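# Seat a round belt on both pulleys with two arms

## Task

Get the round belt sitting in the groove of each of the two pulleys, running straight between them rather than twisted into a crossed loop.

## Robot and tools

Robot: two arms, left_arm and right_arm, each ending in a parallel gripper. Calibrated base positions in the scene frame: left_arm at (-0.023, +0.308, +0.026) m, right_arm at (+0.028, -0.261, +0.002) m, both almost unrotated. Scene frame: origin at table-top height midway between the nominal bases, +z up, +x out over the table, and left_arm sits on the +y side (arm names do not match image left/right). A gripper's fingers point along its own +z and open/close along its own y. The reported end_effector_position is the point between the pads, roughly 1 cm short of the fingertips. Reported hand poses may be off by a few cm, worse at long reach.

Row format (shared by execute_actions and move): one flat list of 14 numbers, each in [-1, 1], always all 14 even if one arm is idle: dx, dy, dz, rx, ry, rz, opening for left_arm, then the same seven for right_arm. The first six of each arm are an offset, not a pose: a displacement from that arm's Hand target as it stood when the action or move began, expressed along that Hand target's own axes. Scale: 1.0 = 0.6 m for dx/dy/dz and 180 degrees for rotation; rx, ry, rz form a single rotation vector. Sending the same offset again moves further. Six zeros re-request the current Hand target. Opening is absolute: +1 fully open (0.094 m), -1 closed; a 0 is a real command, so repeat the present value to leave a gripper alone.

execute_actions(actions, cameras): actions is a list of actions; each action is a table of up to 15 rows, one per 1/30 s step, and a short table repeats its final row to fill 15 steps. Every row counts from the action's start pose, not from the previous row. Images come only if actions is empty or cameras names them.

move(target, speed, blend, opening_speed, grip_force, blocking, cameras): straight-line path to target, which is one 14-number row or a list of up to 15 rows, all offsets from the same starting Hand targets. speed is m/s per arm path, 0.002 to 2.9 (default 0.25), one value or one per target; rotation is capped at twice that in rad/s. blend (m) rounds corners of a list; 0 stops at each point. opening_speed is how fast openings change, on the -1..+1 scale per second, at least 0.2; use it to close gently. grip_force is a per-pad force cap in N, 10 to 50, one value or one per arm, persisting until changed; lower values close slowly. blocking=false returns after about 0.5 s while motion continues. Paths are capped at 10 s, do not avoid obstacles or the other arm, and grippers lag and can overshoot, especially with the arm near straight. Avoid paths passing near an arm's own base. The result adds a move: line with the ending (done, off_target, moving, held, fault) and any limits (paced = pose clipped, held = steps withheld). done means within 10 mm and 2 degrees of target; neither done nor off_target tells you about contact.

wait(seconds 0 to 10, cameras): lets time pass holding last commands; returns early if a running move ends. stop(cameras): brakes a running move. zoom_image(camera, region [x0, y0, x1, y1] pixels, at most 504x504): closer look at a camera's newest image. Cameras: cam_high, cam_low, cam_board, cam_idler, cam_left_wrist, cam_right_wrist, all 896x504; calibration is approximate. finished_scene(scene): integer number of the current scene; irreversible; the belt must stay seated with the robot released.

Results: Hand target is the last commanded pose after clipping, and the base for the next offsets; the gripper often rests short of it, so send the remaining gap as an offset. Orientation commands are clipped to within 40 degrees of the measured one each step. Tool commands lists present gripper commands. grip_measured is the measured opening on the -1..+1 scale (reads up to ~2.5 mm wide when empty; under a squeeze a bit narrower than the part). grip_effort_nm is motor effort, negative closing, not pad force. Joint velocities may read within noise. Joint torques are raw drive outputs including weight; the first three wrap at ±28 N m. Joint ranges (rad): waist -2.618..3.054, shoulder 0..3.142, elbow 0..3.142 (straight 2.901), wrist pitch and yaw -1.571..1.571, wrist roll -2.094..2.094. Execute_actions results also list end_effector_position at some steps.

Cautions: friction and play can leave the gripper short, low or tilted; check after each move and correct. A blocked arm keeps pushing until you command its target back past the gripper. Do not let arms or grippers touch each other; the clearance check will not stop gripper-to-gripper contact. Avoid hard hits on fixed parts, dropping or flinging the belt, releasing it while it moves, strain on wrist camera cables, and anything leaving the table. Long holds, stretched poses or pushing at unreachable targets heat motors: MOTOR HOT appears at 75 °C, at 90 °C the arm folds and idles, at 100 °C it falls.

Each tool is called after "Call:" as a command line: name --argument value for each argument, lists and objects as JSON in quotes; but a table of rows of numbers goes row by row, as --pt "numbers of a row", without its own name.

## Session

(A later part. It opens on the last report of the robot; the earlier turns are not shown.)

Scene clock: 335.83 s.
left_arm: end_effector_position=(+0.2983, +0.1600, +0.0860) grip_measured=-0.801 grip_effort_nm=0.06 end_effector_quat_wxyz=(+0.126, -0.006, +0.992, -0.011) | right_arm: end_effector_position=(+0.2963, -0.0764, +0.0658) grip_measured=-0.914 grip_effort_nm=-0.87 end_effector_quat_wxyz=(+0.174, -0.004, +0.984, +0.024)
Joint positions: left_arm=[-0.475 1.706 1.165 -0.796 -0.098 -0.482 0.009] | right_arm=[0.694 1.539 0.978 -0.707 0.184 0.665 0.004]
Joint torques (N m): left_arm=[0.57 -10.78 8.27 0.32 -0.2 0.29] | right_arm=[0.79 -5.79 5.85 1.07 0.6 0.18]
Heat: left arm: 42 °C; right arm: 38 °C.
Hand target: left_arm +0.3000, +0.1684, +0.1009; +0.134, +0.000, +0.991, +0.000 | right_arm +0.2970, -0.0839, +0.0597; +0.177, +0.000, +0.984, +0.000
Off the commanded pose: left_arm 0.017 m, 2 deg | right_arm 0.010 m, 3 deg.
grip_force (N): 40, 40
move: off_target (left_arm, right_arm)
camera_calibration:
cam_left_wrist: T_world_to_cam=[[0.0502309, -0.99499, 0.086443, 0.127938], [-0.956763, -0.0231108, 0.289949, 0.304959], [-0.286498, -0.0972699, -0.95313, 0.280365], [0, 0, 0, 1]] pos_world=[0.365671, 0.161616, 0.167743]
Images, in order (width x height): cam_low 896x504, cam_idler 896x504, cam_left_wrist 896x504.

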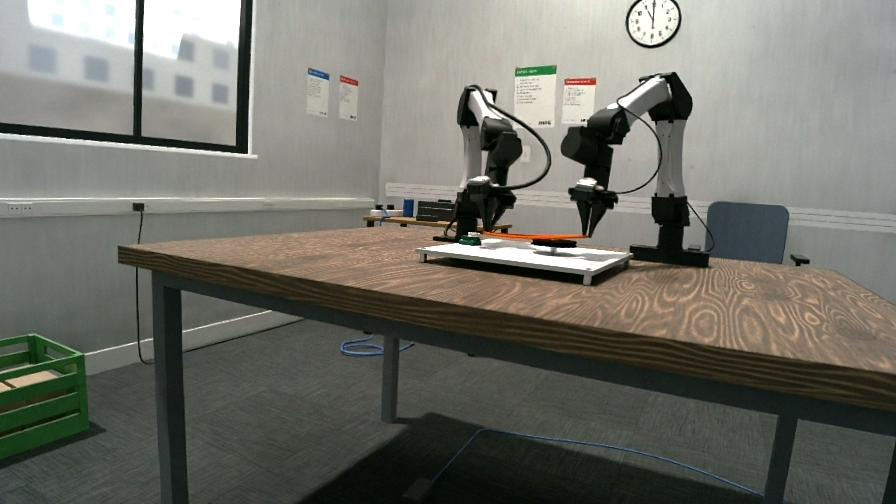

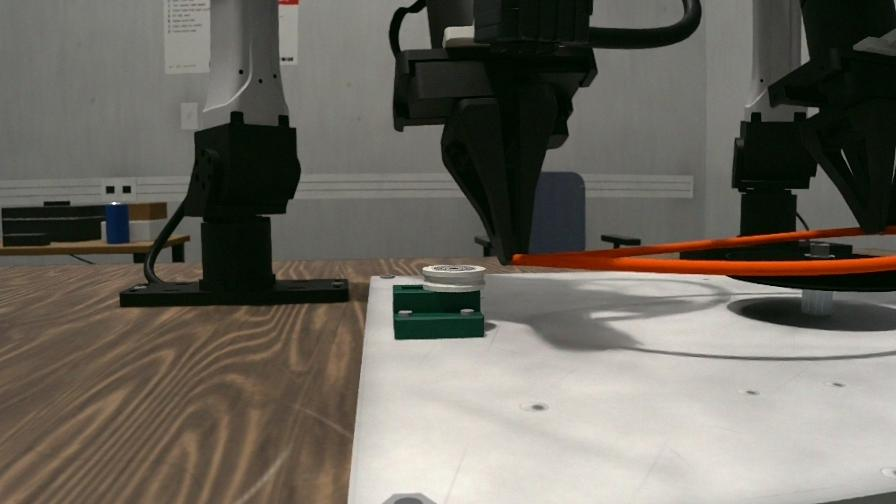

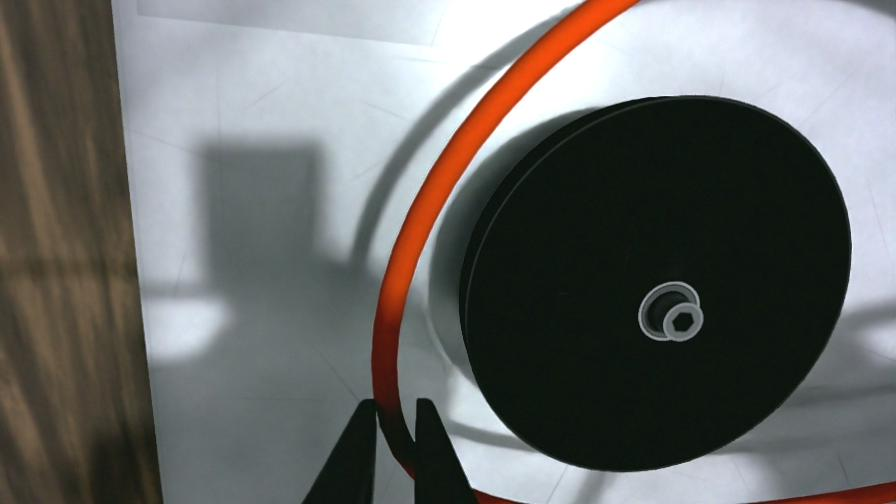

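Call:
move --pt "0.0155 0.0083 0.0563 0 0 0 -0.8 0 0 0 0 0 0 -1" --pt "0.0155 0.0083 0.0563 0 0 0 -0.5 0 0 0 0 0 0 -1" --speed 0.06 --opening_speed 0.4 --cameras '["cam_idler","cam_left_wrist","cam_low","cam_board"]'

Call:
zoom_image --camera "cam_idler" --region '[520, 180, 896, 340]'

Call:
zoom_image --camera "cam_low" --region '[450, 210, 630, 270]'

Scene clock: 348.63 s.
left_arm: end_effector_position=(+0.2999, +0.1679, +0.0717) grip_measured=-0.502 grip_effort_nm=0.10 end_effector_quat_wxyz=(+0.133, -0.004, +0.991, -0.011) | right_arm: end_effector_position=(+0.2974, -0.0778, +0.0661) grip_measured=-0.915 grip_effort_nm=-0.88 end_effector_quat_wxyz=(+0.178, -0.007, +0.984, +0.020)
Joint positions: left_arm=[-0.453 1.706 1.101 -0.717 -0.098 -0.454 0.023] | right_arm=[0.694 1.539 0.978 -0.707 0.195 0.655 0.004]
Joint torques (N m): left_arm=[0.12 -7.65 4.83 0.99 -0.12 0.25] | right_arm=[0.79 -5.76 5.85 1.06 0.5 0.18]
Heat: left arm: 44 °C; right arm: 38 °C.
Hand target: left_arm +0.3000, +0.1735, +0.0659; +0.134, +0.000, +0.991, +0.000 | right_arm +0.2970, -0.0839, +0.0597; +0.177, +0.000, +0.984, +0.000
Off the commanded pose: left_arm 0.008 m, 1 deg | right_arm 0.009 m, 2 deg.
grip_force (N): 40, 40
move: done
camera_calibration:
cam_left_wrist: T_world_to_cam=[[0.0445745, -0.995247, 0.0865841, 0.138734], [-0.960706, -0.018936, 0.276921, 0.312285], [-0.273966, -0.0955255, -0.956984, 0.264096], [0, 0, 0, 1]] pos_world=[0.366183, 0.169216, 0.154245]
Images, in order (width x height): cam_low 896x504, cam_board 896x504, cam_idler 896x504, cam_left_wrist 896x504.

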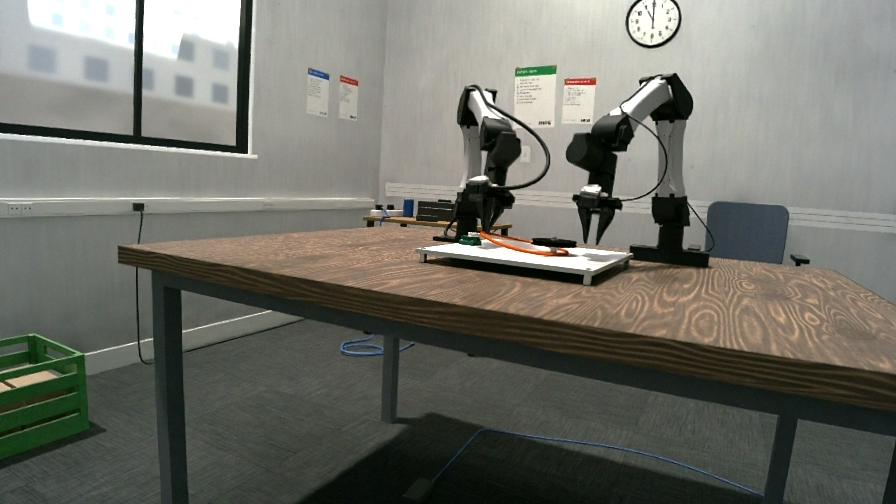

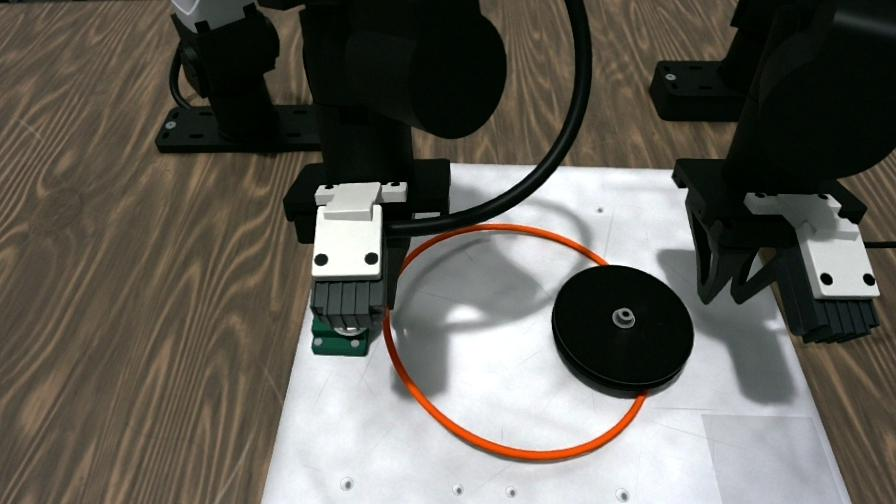

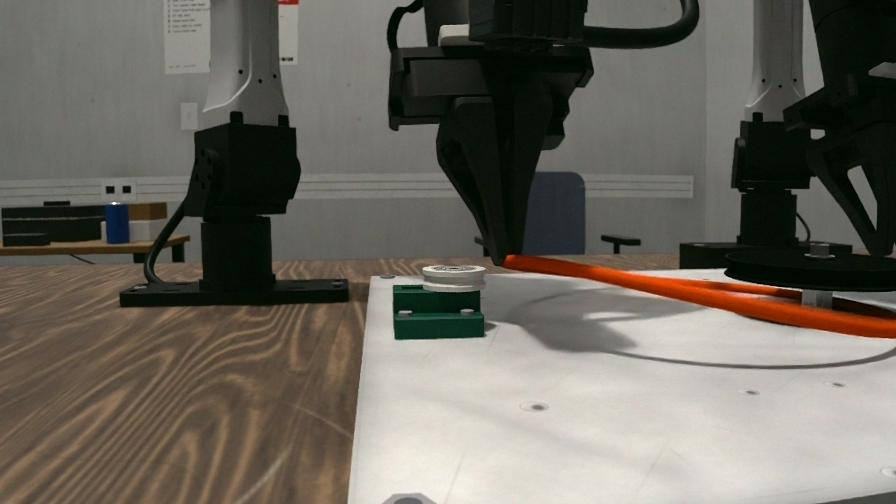

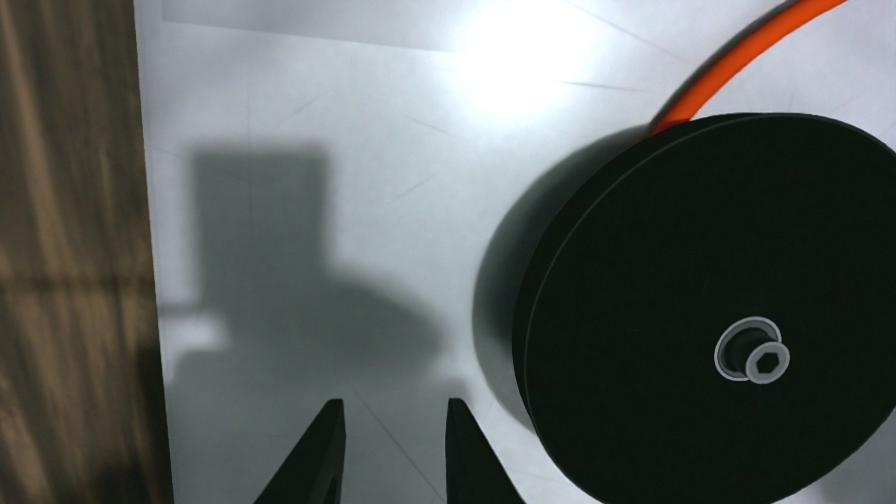

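Scaled by 1.340 from the camera's 896x504 image, which has a finer 1280x720 frame.

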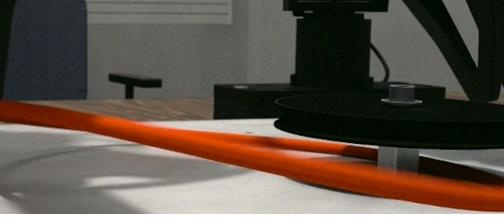

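Scaled by 2.800 from the camera's 896x504 image, which has a finer 1280x720 frame.

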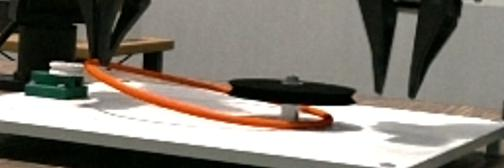

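Call:
move --pt "-0.0155 0.02 -0.0563 0 0 0 -0.5 0.0035 0.08 0.0094 0 0 0 -1" --speed 0.08 --cameras '["cam_idler","cam_left_wrist","cam_low","cam_board"]'

Call:
zoom_image --camera "cam_low" --region '[450, 210, 630, 270]'

Scene clock: 366.77 s.
left_arm: end_effector_position=(+0.2979, +0.1824, +0.0870) grip_measured=-0.502 grip_effort_nm=0.09 end_effector_quat_wxyz=(+0.125, -0.003, +0.992, -0.003) | right_arm: end_effector_position=(+0.2907, -0.0367, +0.0502) grip_measured=-0.915 grip_effort_nm=-0.87 end_effector_quat_wxyz=(+0.167, -0.011, +0.986, +0.011)
Joint positions: left_arm=[-0.418 1.674 1.133 -0.799 -0.098 -0.419 0.023] | right_arm=[0.813 1.675 1.064 -0.707 0.224 0.769 0.004]
Joint torques (N m): left_arm=[-0.03 -10.17 8.38 0.49 -0.12 0.24] | right_arm=[0.94 -6.84 8.91 0.81 0.54 0.24]
Heat: left arm: 44 °C; right arm: 38 °C.
Hand target: left_arm +0.3000, +0.1854, +0.1010; +0.134, +0.000, +0.991, +0.000 | right_arm +0.2970, -0.0359, +0.0536; +0.177, +0.000, +0.984, +0.000
Off the commanded pose: left_arm 0.014 m, 1 deg | right_arm 0.007 m, 2 deg.
grip_force (N): 40, 40
move: off_target (left_arm)
camera_calibration:
cam_left_wrist: T_world_to_cam=[[0.046697, -0.996481, 0.0696025, 0.152886], [-0.956389, -0.0244876, 0.291068, 0.304937], [-0.28834, -0.080159, -0.954167, 0.280827], [0, 0, 0, 1]] pos_world=[0.365473, 0.182326, 0.168557]
Images, in order (width x height): cam_low 896x504, cam_board 896x504, cam_idler 896x504, cam_left_wrist 896x504.

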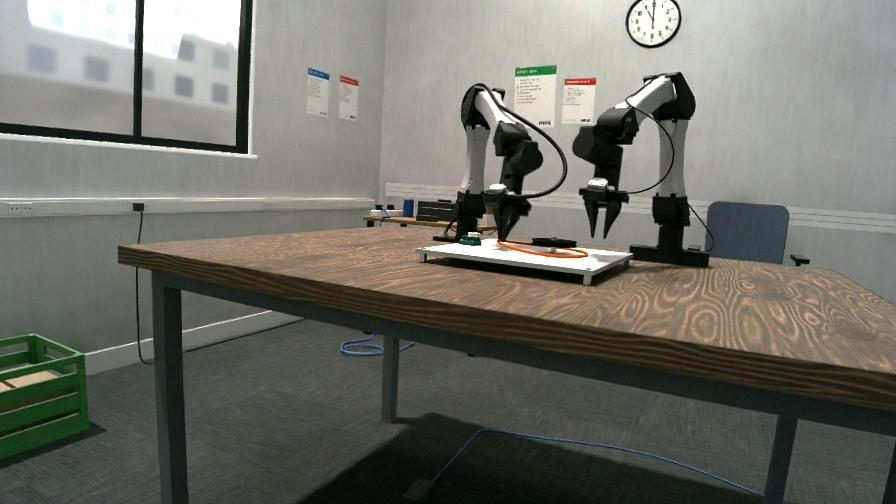

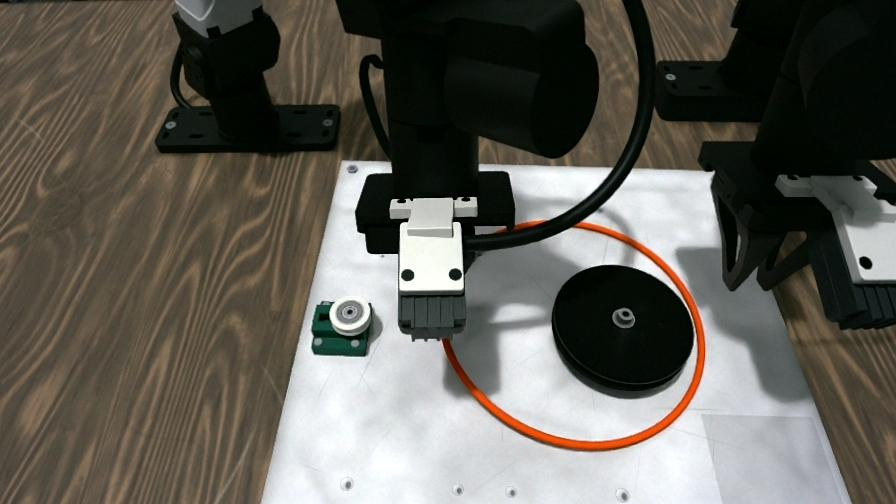

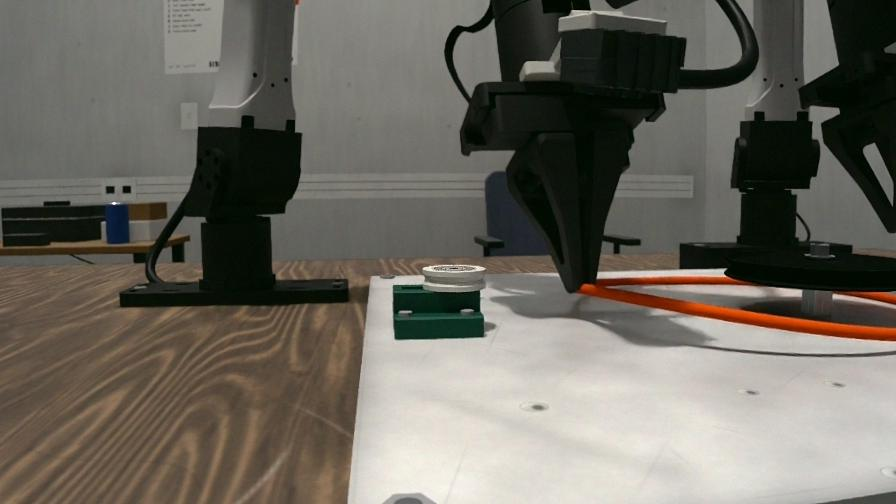

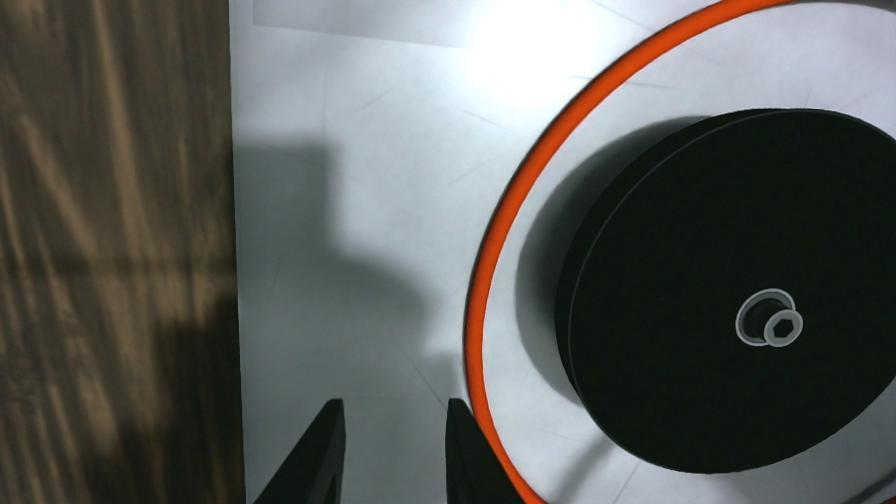

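Scaled by 2.800 from the camera's 896x504 image, which has a finer 1280x720 frame.

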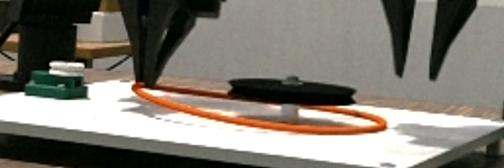

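Call:
move --pt "0.0262 -0.034 0.0637 0 0 0 -0.7 0 0 0 0 0 0 -1" --speed 0.08 --cameras '["cam_left_wrist","cam_low"]'

Call:
zoom_image --camera "cam_low" --region '[520, 210, 640, 270]'

Scene clock: 388.77 s.
left_arm: end_effector_position=(+0.2905, +0.1646, +0.0671) grip_measured=-0.698 grip_effort_nm=-0.11 end_effector_quat_wxyz=(+0.126, +0.011, +0.992, -0.006) | right_arm: end_effector_position=(+0.2907, -0.0367, +0.0502) grip_measured=-0.915 grip_effort_nm=-0.87 end_effector_quat_wxyz=(+0.167, -0.011, +0.986, +0.011)
Joint positions: left_arm=[-0.476 1.7 1.079 -0.719 -0.103 -0.447 0.014] | right_arm=[0.813 1.675 1.064 -0.707 0.224 0.769 0.004]
Joint torques (N m): left_arm=[-0.87 -6.37 5.03 1.13 -0.13 -0.18] | right_arm=[0.88 -6.83 8.92 0.82 0.54 0.24]
Heat: left arm: 46 °C; right arm: 40 °C.
Hand target: left_arm +0.2949, +0.1650, +0.0598; +0.134, +0.000, +0.991, +0.000 | right_arm +0.2970, -0.0359, +0.0536; +0.177, +0.000, +0.984, +0.000
Off the commanded pose: left_arm 0.008 m, 2 deg | right_arm 0.007 m, 2 deg.
grip_force (N): 40, 40
move: done
camera_calibration:
cam_left_wrist: T_world_to_cam=[[0.016598, -0.997257, 0.0721377, 0.145704], [-0.956958, 0.00506343, 0.290183, 0.298503], [-0.289752, -0.0738492, -0.954248, 0.257675], [0, 0, 0, 1]] pos_world=[0.357898, 0.162822, 0.148755]
Images, in order (width x height): cam_low 896x504, cam_left_wrist 896x504.

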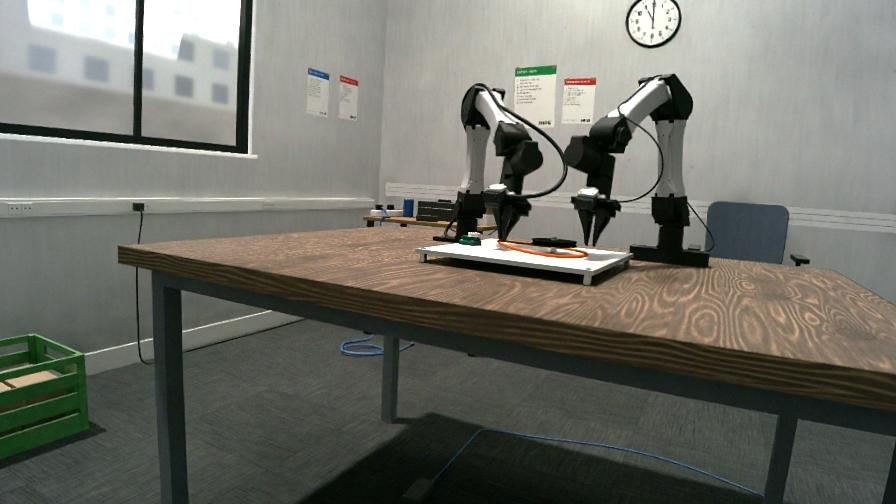

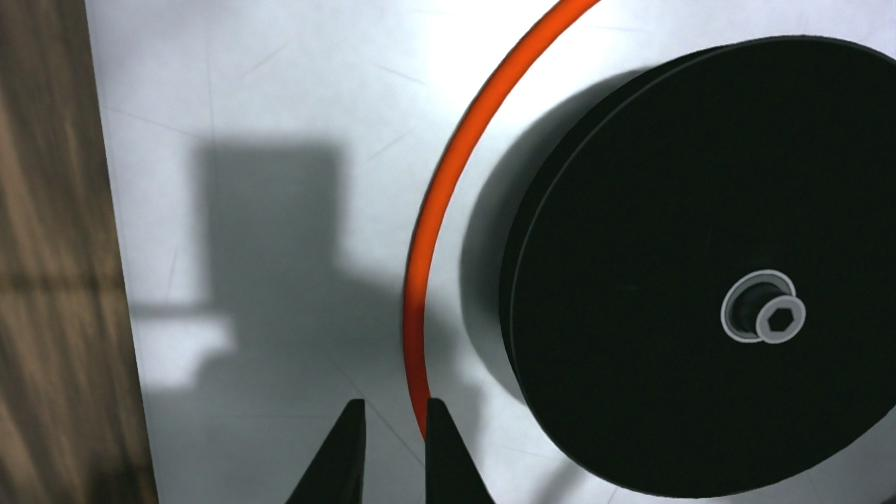

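Scaled by 4.200 from the camera's 896x504 image, which has a finer 1280x720 frame.

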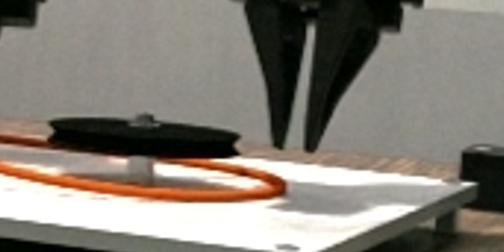

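Call:
move --pt "0.0045 -0.005 0.0227 0 0 0 -0.7 0 0 0 0 0 0 -1" --speed 0.05 --cameras '["cam_left_wrist","cam_low"]'

Call:
zoom_image --camera "cam_low" --region '[520, 210, 640, 270]'

Scene clock: 401.30 s.
left_arm: end_effector_position=(+0.2927, +0.1620, +0.0542) grip_measured=-0.698 grip_effort_nm=-0.11 end_effector_quat_wxyz=(+0.127, +0.011, +0.992, -0.006) | right_arm: end_effector_position=(+0.2907, -0.0367, +0.0502) grip_measured=-0.915 grip_effort_nm=-0.88 end_effector_quat_wxyz=(+0.167, -0.011, +0.986, +0.011)
Joint positions: left_arm=[-0.48 1.73 1.057 -0.665 -0.104 -0.453 0.014] | right_arm=[0.813 1.675 1.064 -0.707 0.224 0.769 0.004]
Joint torques (N m): left_arm=[-0.57 -6.27 4.81 1.23 -0.12 -0.18] | right_arm=[0.88 -6.83 8.91 0.82 0.54 0.24]
Heat: left arm: 45 °C; right arm: 40 °C.
Hand target: left_arm +0.2961, +0.1620, +0.0460; +0.134, +0.000, +0.991, +0.000 | right_arm +0.2970, -0.0359, +0.0536; +0.177, +0.000, +0.984, +0.000
Off the commanded pose: left_arm 0.009 m, 2 deg | right_arm 0.007 m, 2 deg.
grip_force (N): 40, 40
move: done
camera_calibration:
cam_left_wrist: T_world_to_cam=[[0.0181094, -0.997141, 0.0733571, 0.143472], [-0.957705, 0.00377423, 0.287728, 0.304953], [-0.287182, -0.075465, -0.954899, 0.245285], [0, 0, 0, 1]] pos_world=[0.359899, 0.160421, 0.135954]
Images, in order (width x height): cam_low 896x504, cam_left_wrist 896x504.

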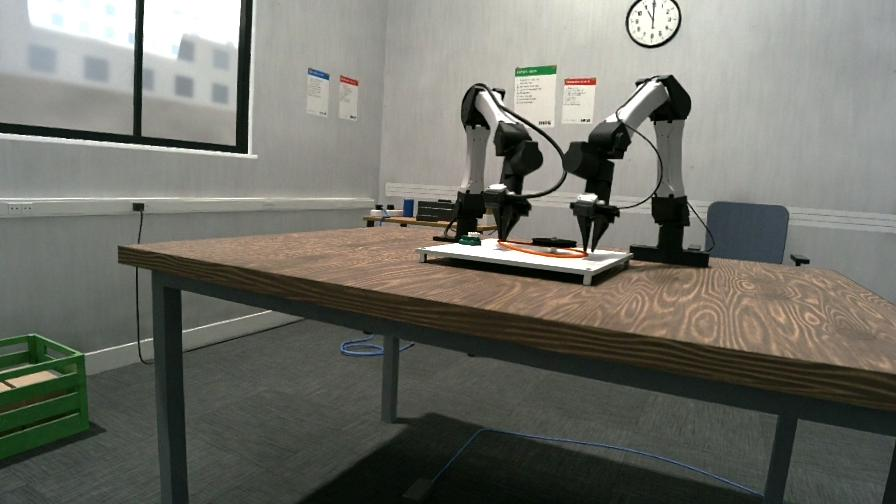

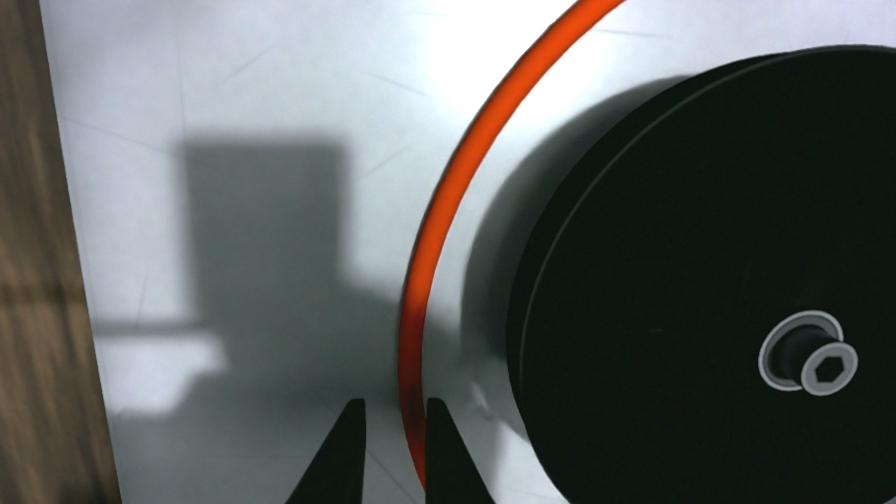

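Scaled by 4.200 from the camera's 896x504 image, which has a finer 1280x720 frame.

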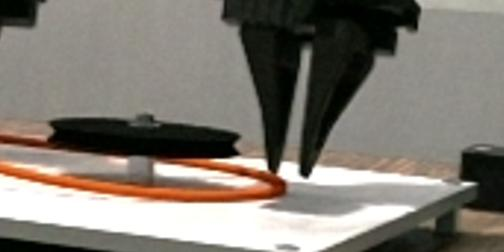

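Call:
move --pt "0.0035 -0.0033 0.0129 0 0 0 -0.7 0 0 0 0 0 0 -1" --speed 0.03 --cameras '["cam_left_wrist","cam_low"]'

Call:
zoom_image --camera "cam_low" --region '[520, 210, 640, 270]'

Scene clock: 409.30 s.
left_arm: end_effector_position=(+0.2930, +0.1599, +0.0464) grip_measured=-0.698 grip_effort_nm=-0.11 end_effector_quat_wxyz=(+0.127, +0.010, +0.992, -0.006) | right_arm: end_effector_position=(+0.2907, -0.0367, +0.0502) grip_measured=-0.915 grip_effort_nm=-0.87 end_effector_quat_wxyz=(+0.167, -0.011, +0.986, +0.011)
Joint positions: left_arm=[-0.486 1.748 1.044 -0.635 -0.106 -0.459 0.014] | right_arm=[0.813 1.675 1.064 -0.707 0.224 0.769 0.004]
Joint torques (N m): left_arm=[-0.96 -6.45 4.74 1.16 -0.14 -0.17] | right_arm=[0.88 -6.84 8.92 0.82 0.54 0.24]
Heat: left arm: 44 °C; right arm: 41 °C.
Hand target: left_arm +0.2961, +0.1600, +0.0380; +0.134, +0.000, +0.991, +0.000 | right_arm +0.2970, -0.0359, +0.0536; +0.177, +0.000, +0.984, +0.000
Off the commanded pose: left_arm 0.009 m, 2 deg | right_arm 0.007 m, 2 deg.
grip_force (N): 40, 40
move: done
camera_calibration:
cam_left_wrist: T_world_to_cam=[[0.0186426, -0.99712, 0.0735156, 0.141724], [-0.95784, 0.00327251, 0.287282, 0.307554], [-0.286695, -0.0757719, -0.955021, 0.23772], [0, 0, 0, 1]] pos_world=[0.360098, 0.158321, 0.128254]
Images, in order (width x height): cam_low 896x504, cam_left_wrist 896x504.

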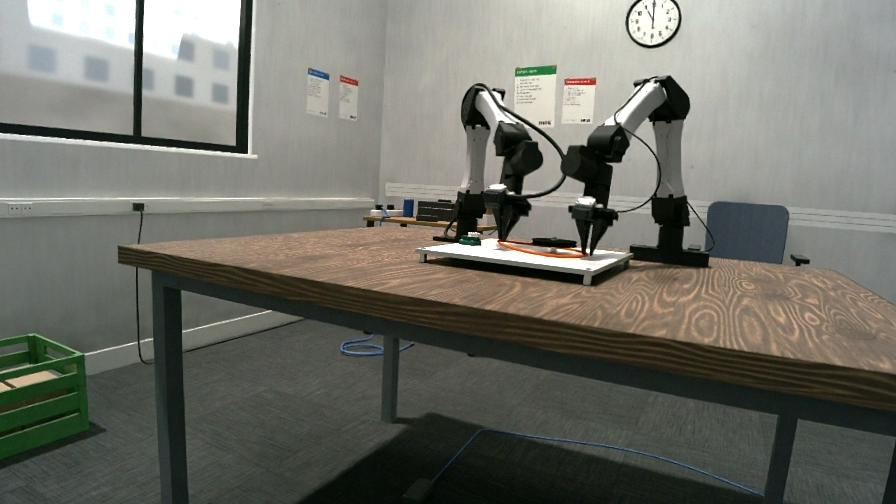

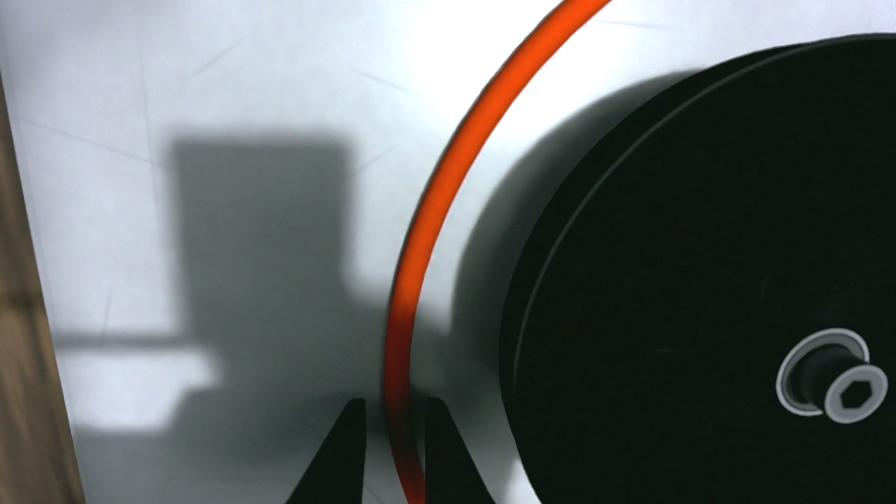

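Scaled by 4.200 from the camera's 896x504 image, which has a finer 1280x720 frame.

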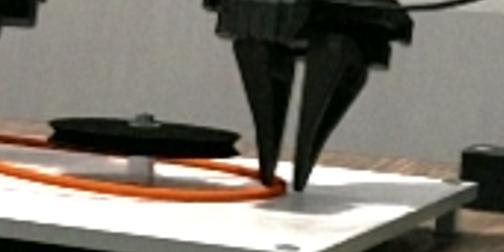

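Call:
move --pt "0.0007 0 0.0026 0 0 0 -0.7 0 0 0 0 0 0 -1" --pt "0.0007 0 0.0026 0 0 0 -1 0 0 0 0 0 0 -1" --speed 0.03 --opening_speed 0.4 --cameras '["cam_left_wrist","cam_low"]'

Call:
zoom_image --camera "cam_low" --region '[520, 210, 640, 270]'

Scene clock: 417.33 s.
left_arm: end_effector_position=(+0.2944, +0.1594, +0.0468) grip_measured=-0.926 grip_effort_nm=-0.85 end_effector_quat_wxyz=(+0.130, +0.008, +0.991, -0.007) | right_arm: end_effector_position=(+0.2907, -0.0367, +0.0502) grip_measured=-0.915 grip_effort_nm=-0.87 end_effector_quat_wxyz=(+0.167, -0.011, +0.986, +0.011)
Joint positions: left_arm=[-0.486 1.748 1.044 -0.628 -0.107 -0.463 0.003] | right_arm=[0.813 1.675 1.064 -0.707 0.224 0.769 0.004]
Joint torques (N m): left_arm=[-0.76 -6.28 4.37 1.2 -0.13 -0.2] | right_arm=[0.88 -6.83 8.91 0.82 0.54 0.24]
Heat: left arm: 43 °C; right arm: 41 °C.
Hand target: left_arm +0.2961, +0.1600, +0.0364; +0.134, +0.000, +0.991, +0.000 | right_arm +0.2970, -0.0359, +0.0536; +0.177, +0.000, +0.984, +0.000
Off the commanded pose: left_arm 0.010 m, 1 deg | right_arm 0.007 m, 2 deg.
grip_force (N): 40, 40
move: done; target 2's new opening was sent with left_arm's hand 0.011 m and 2 deg from that target
camera_calibration:
cam_left_wrist: T_world_to_cam=[[0.0229046, -0.996818, 0.0763551, 0.139791], [-0.959561, -0.000485781, 0.281502, 0.310244], [-0.280569, -0.0797151, -0.956518, 0.237382], [0, 0, 0, 1]] pos_world=[0.361098, 0.15842, 0.129052]
Images, in order (width x height): cam_low 896x504, cam_left_wrist 896x504.

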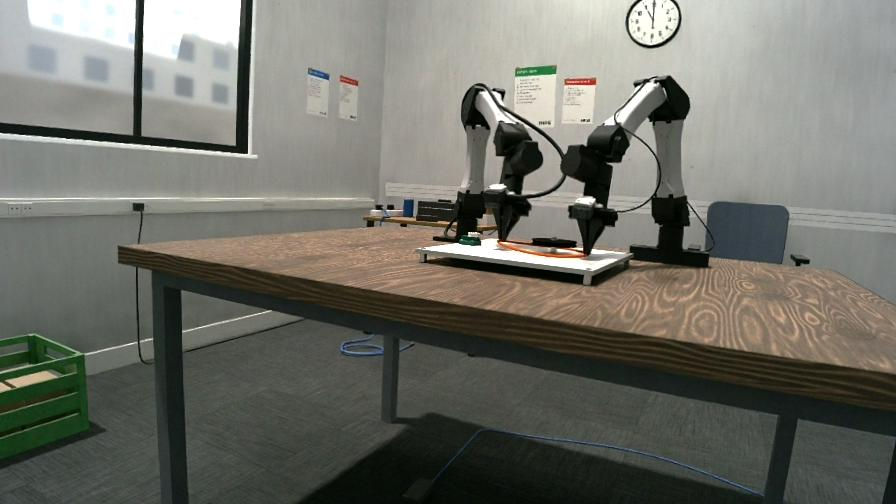

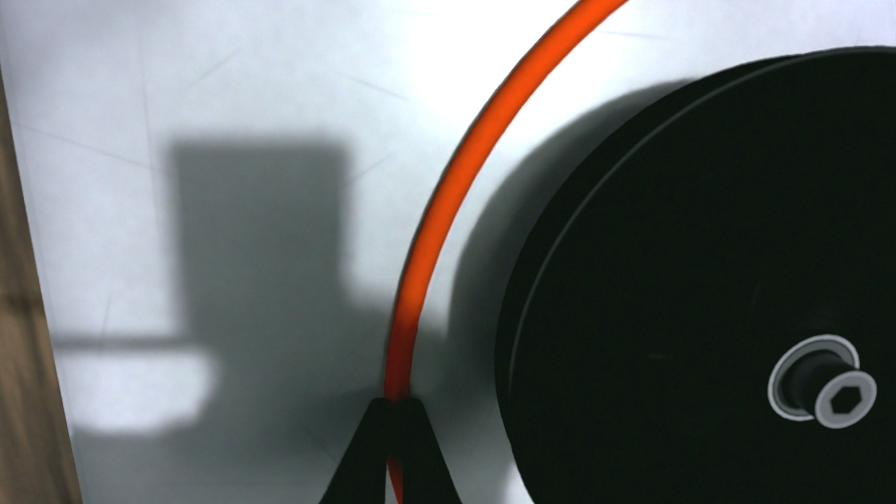

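Scaled by 4.200 from the camera's 896x504 image, which has a finer 1280x720 frame.

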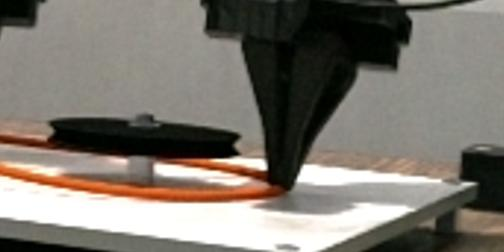

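Call:
move --pt "-0.0221 0 -0.0803 0 0 0 -1 -0.0113 0 -0.0303 0 0 0 -1" --speed 0.06 --cameras '["cam_left_wrist","cam_low","cam_idler","cam_board","cam_right_wrist"]'

Call:
zoom_image --camera "cam_low" --region '[450, 210, 630, 270]'

Call:
zoom_image --camera "cam_idler" --region '[520, 180, 896, 340]'

Scene clock: 445.37 s.
left_arm: end_effector_position=(+0.2937, +0.1598, +0.0713) grip_measured=-0.926 grip_effort_nm=-0.85 end_effector_quat_wxyz=(+0.121, +0.008, +0.993, -0.003) | right_arm: end_effector_position=(+0.2934, -0.0337, +0.0629) grip_measured=-0.915 grip_effort_nm=-0.87 end_effector_quat_wxyz=(+0.166, -0.011, +0.986, +0.010)
Joint positions: left_arm=[-0.486 1.722 1.124 -0.754 -0.107 -0.463 0.003] | right_arm=[0.813 1.675 1.118 -0.763 0.224 0.769 0.004]
Joint torques (N m): left_arm=[-0.99 -10.74 8.38 0.43 -0.13 -0.13] | right_arm=[0.87 -9.33 8.99 0.6 0.53 0.24]
Heat: left arm: 41 °C; right arm: 42 °C.
Hand target: left_arm +0.2960, +0.1600, +0.0864; +0.134, +0.000, +0.991, +0.000 | right_arm +0.2970, -0.0359, +0.0730; +0.177, +0.000, +0.984, +0.000
Off the commanded pose: left_arm 0.015 m, 2 deg | right_arm 0.011 m, 2 deg.
grip_force (N): 40, 40
move: off_target (left_arm, right_arm)
camera_calibration:
cam_left_wrist: T_world_to_cam=[[0.0241376, -0.997483, 0.066667, 0.138738], [-0.954531, -0.00317501, 0.298095, 0.300421], [-0.297133, -0.070831, -0.952205, 0.263769], [0, 0, 0, 1]] pos_world=[0.361787, 0.158026, 0.152358]
cam_right_wrist: T_world_to_cam=[[0.052713, -0.997627, 0.0442869, -0.0606269], [-0.970099, -0.0406361, 0.239284, 0.303672], [-0.236916, -0.0555761, -0.969939, 0.233926], [0, 0, 0, 1]] pos_world=[0.353209, -0.0351423, 0.156915]
Images, in order (width x height): cam_low 896x504, cam_board 896x504, cam_idler 896x504, cam_left_wrist 896x504, cam_right_wrist 896x504.

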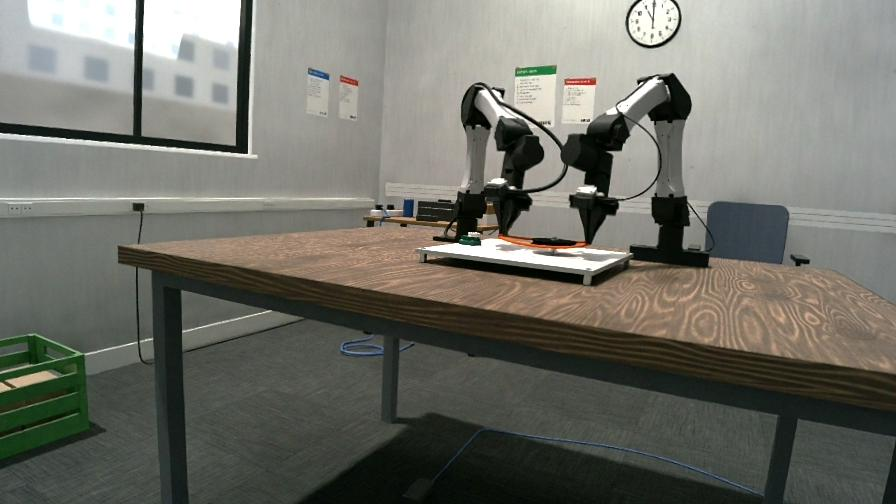

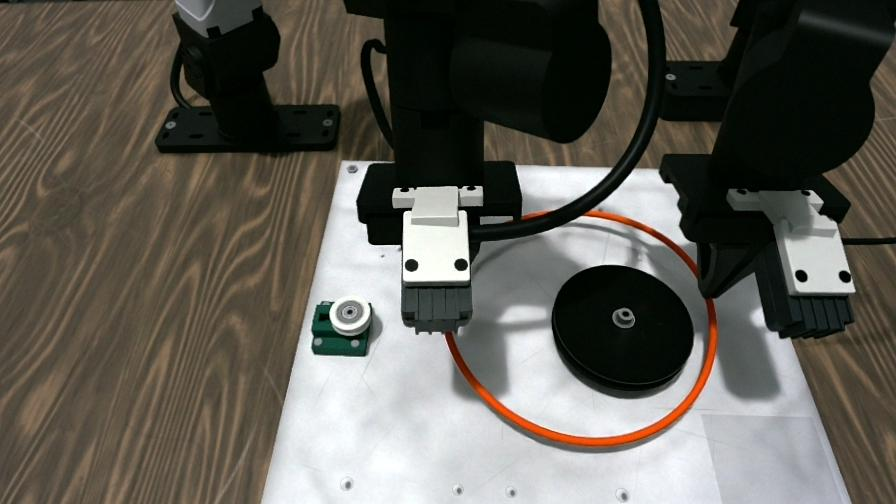

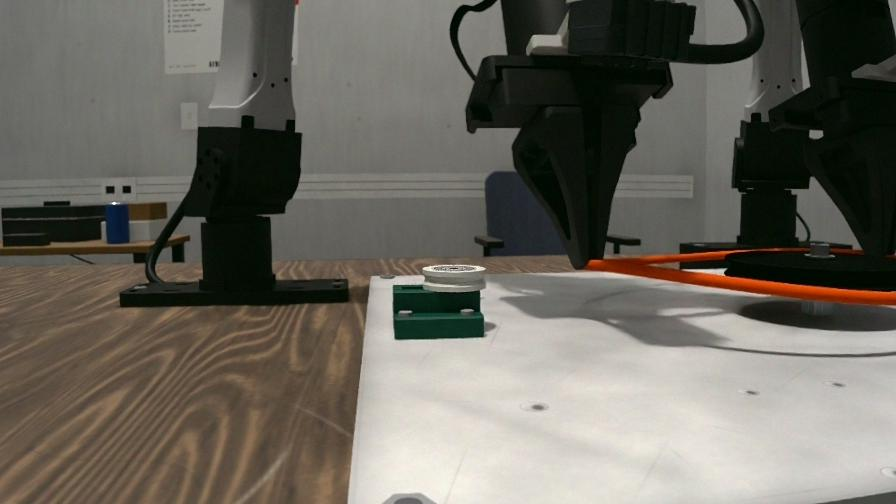

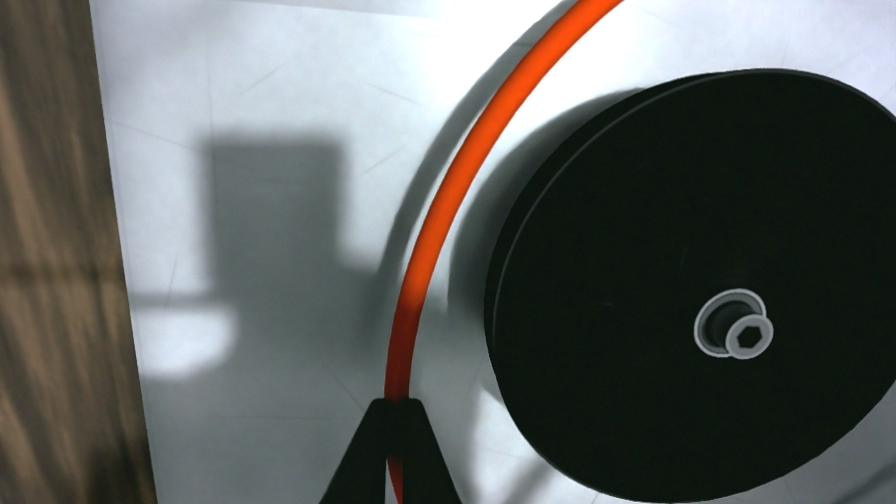

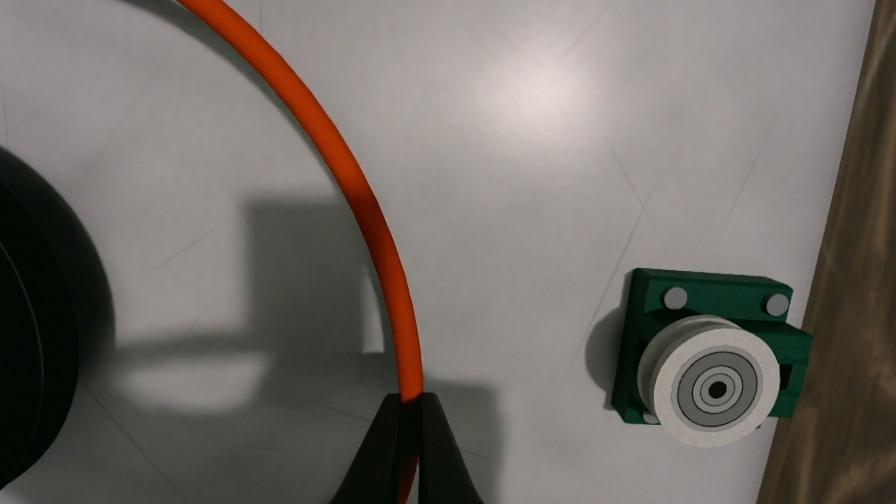

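Scaled by 2.800 from the camera's 896x504 image, which has a finer 1280x720 frame.

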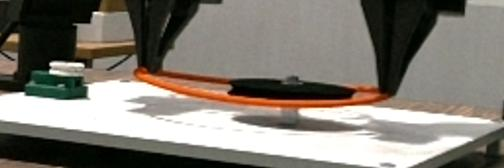

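Scaled by 1.340 from the camera's 896x504 image, which has a finer 1280x720 frame.

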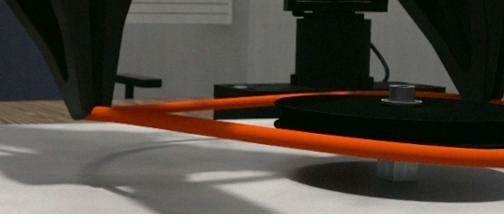

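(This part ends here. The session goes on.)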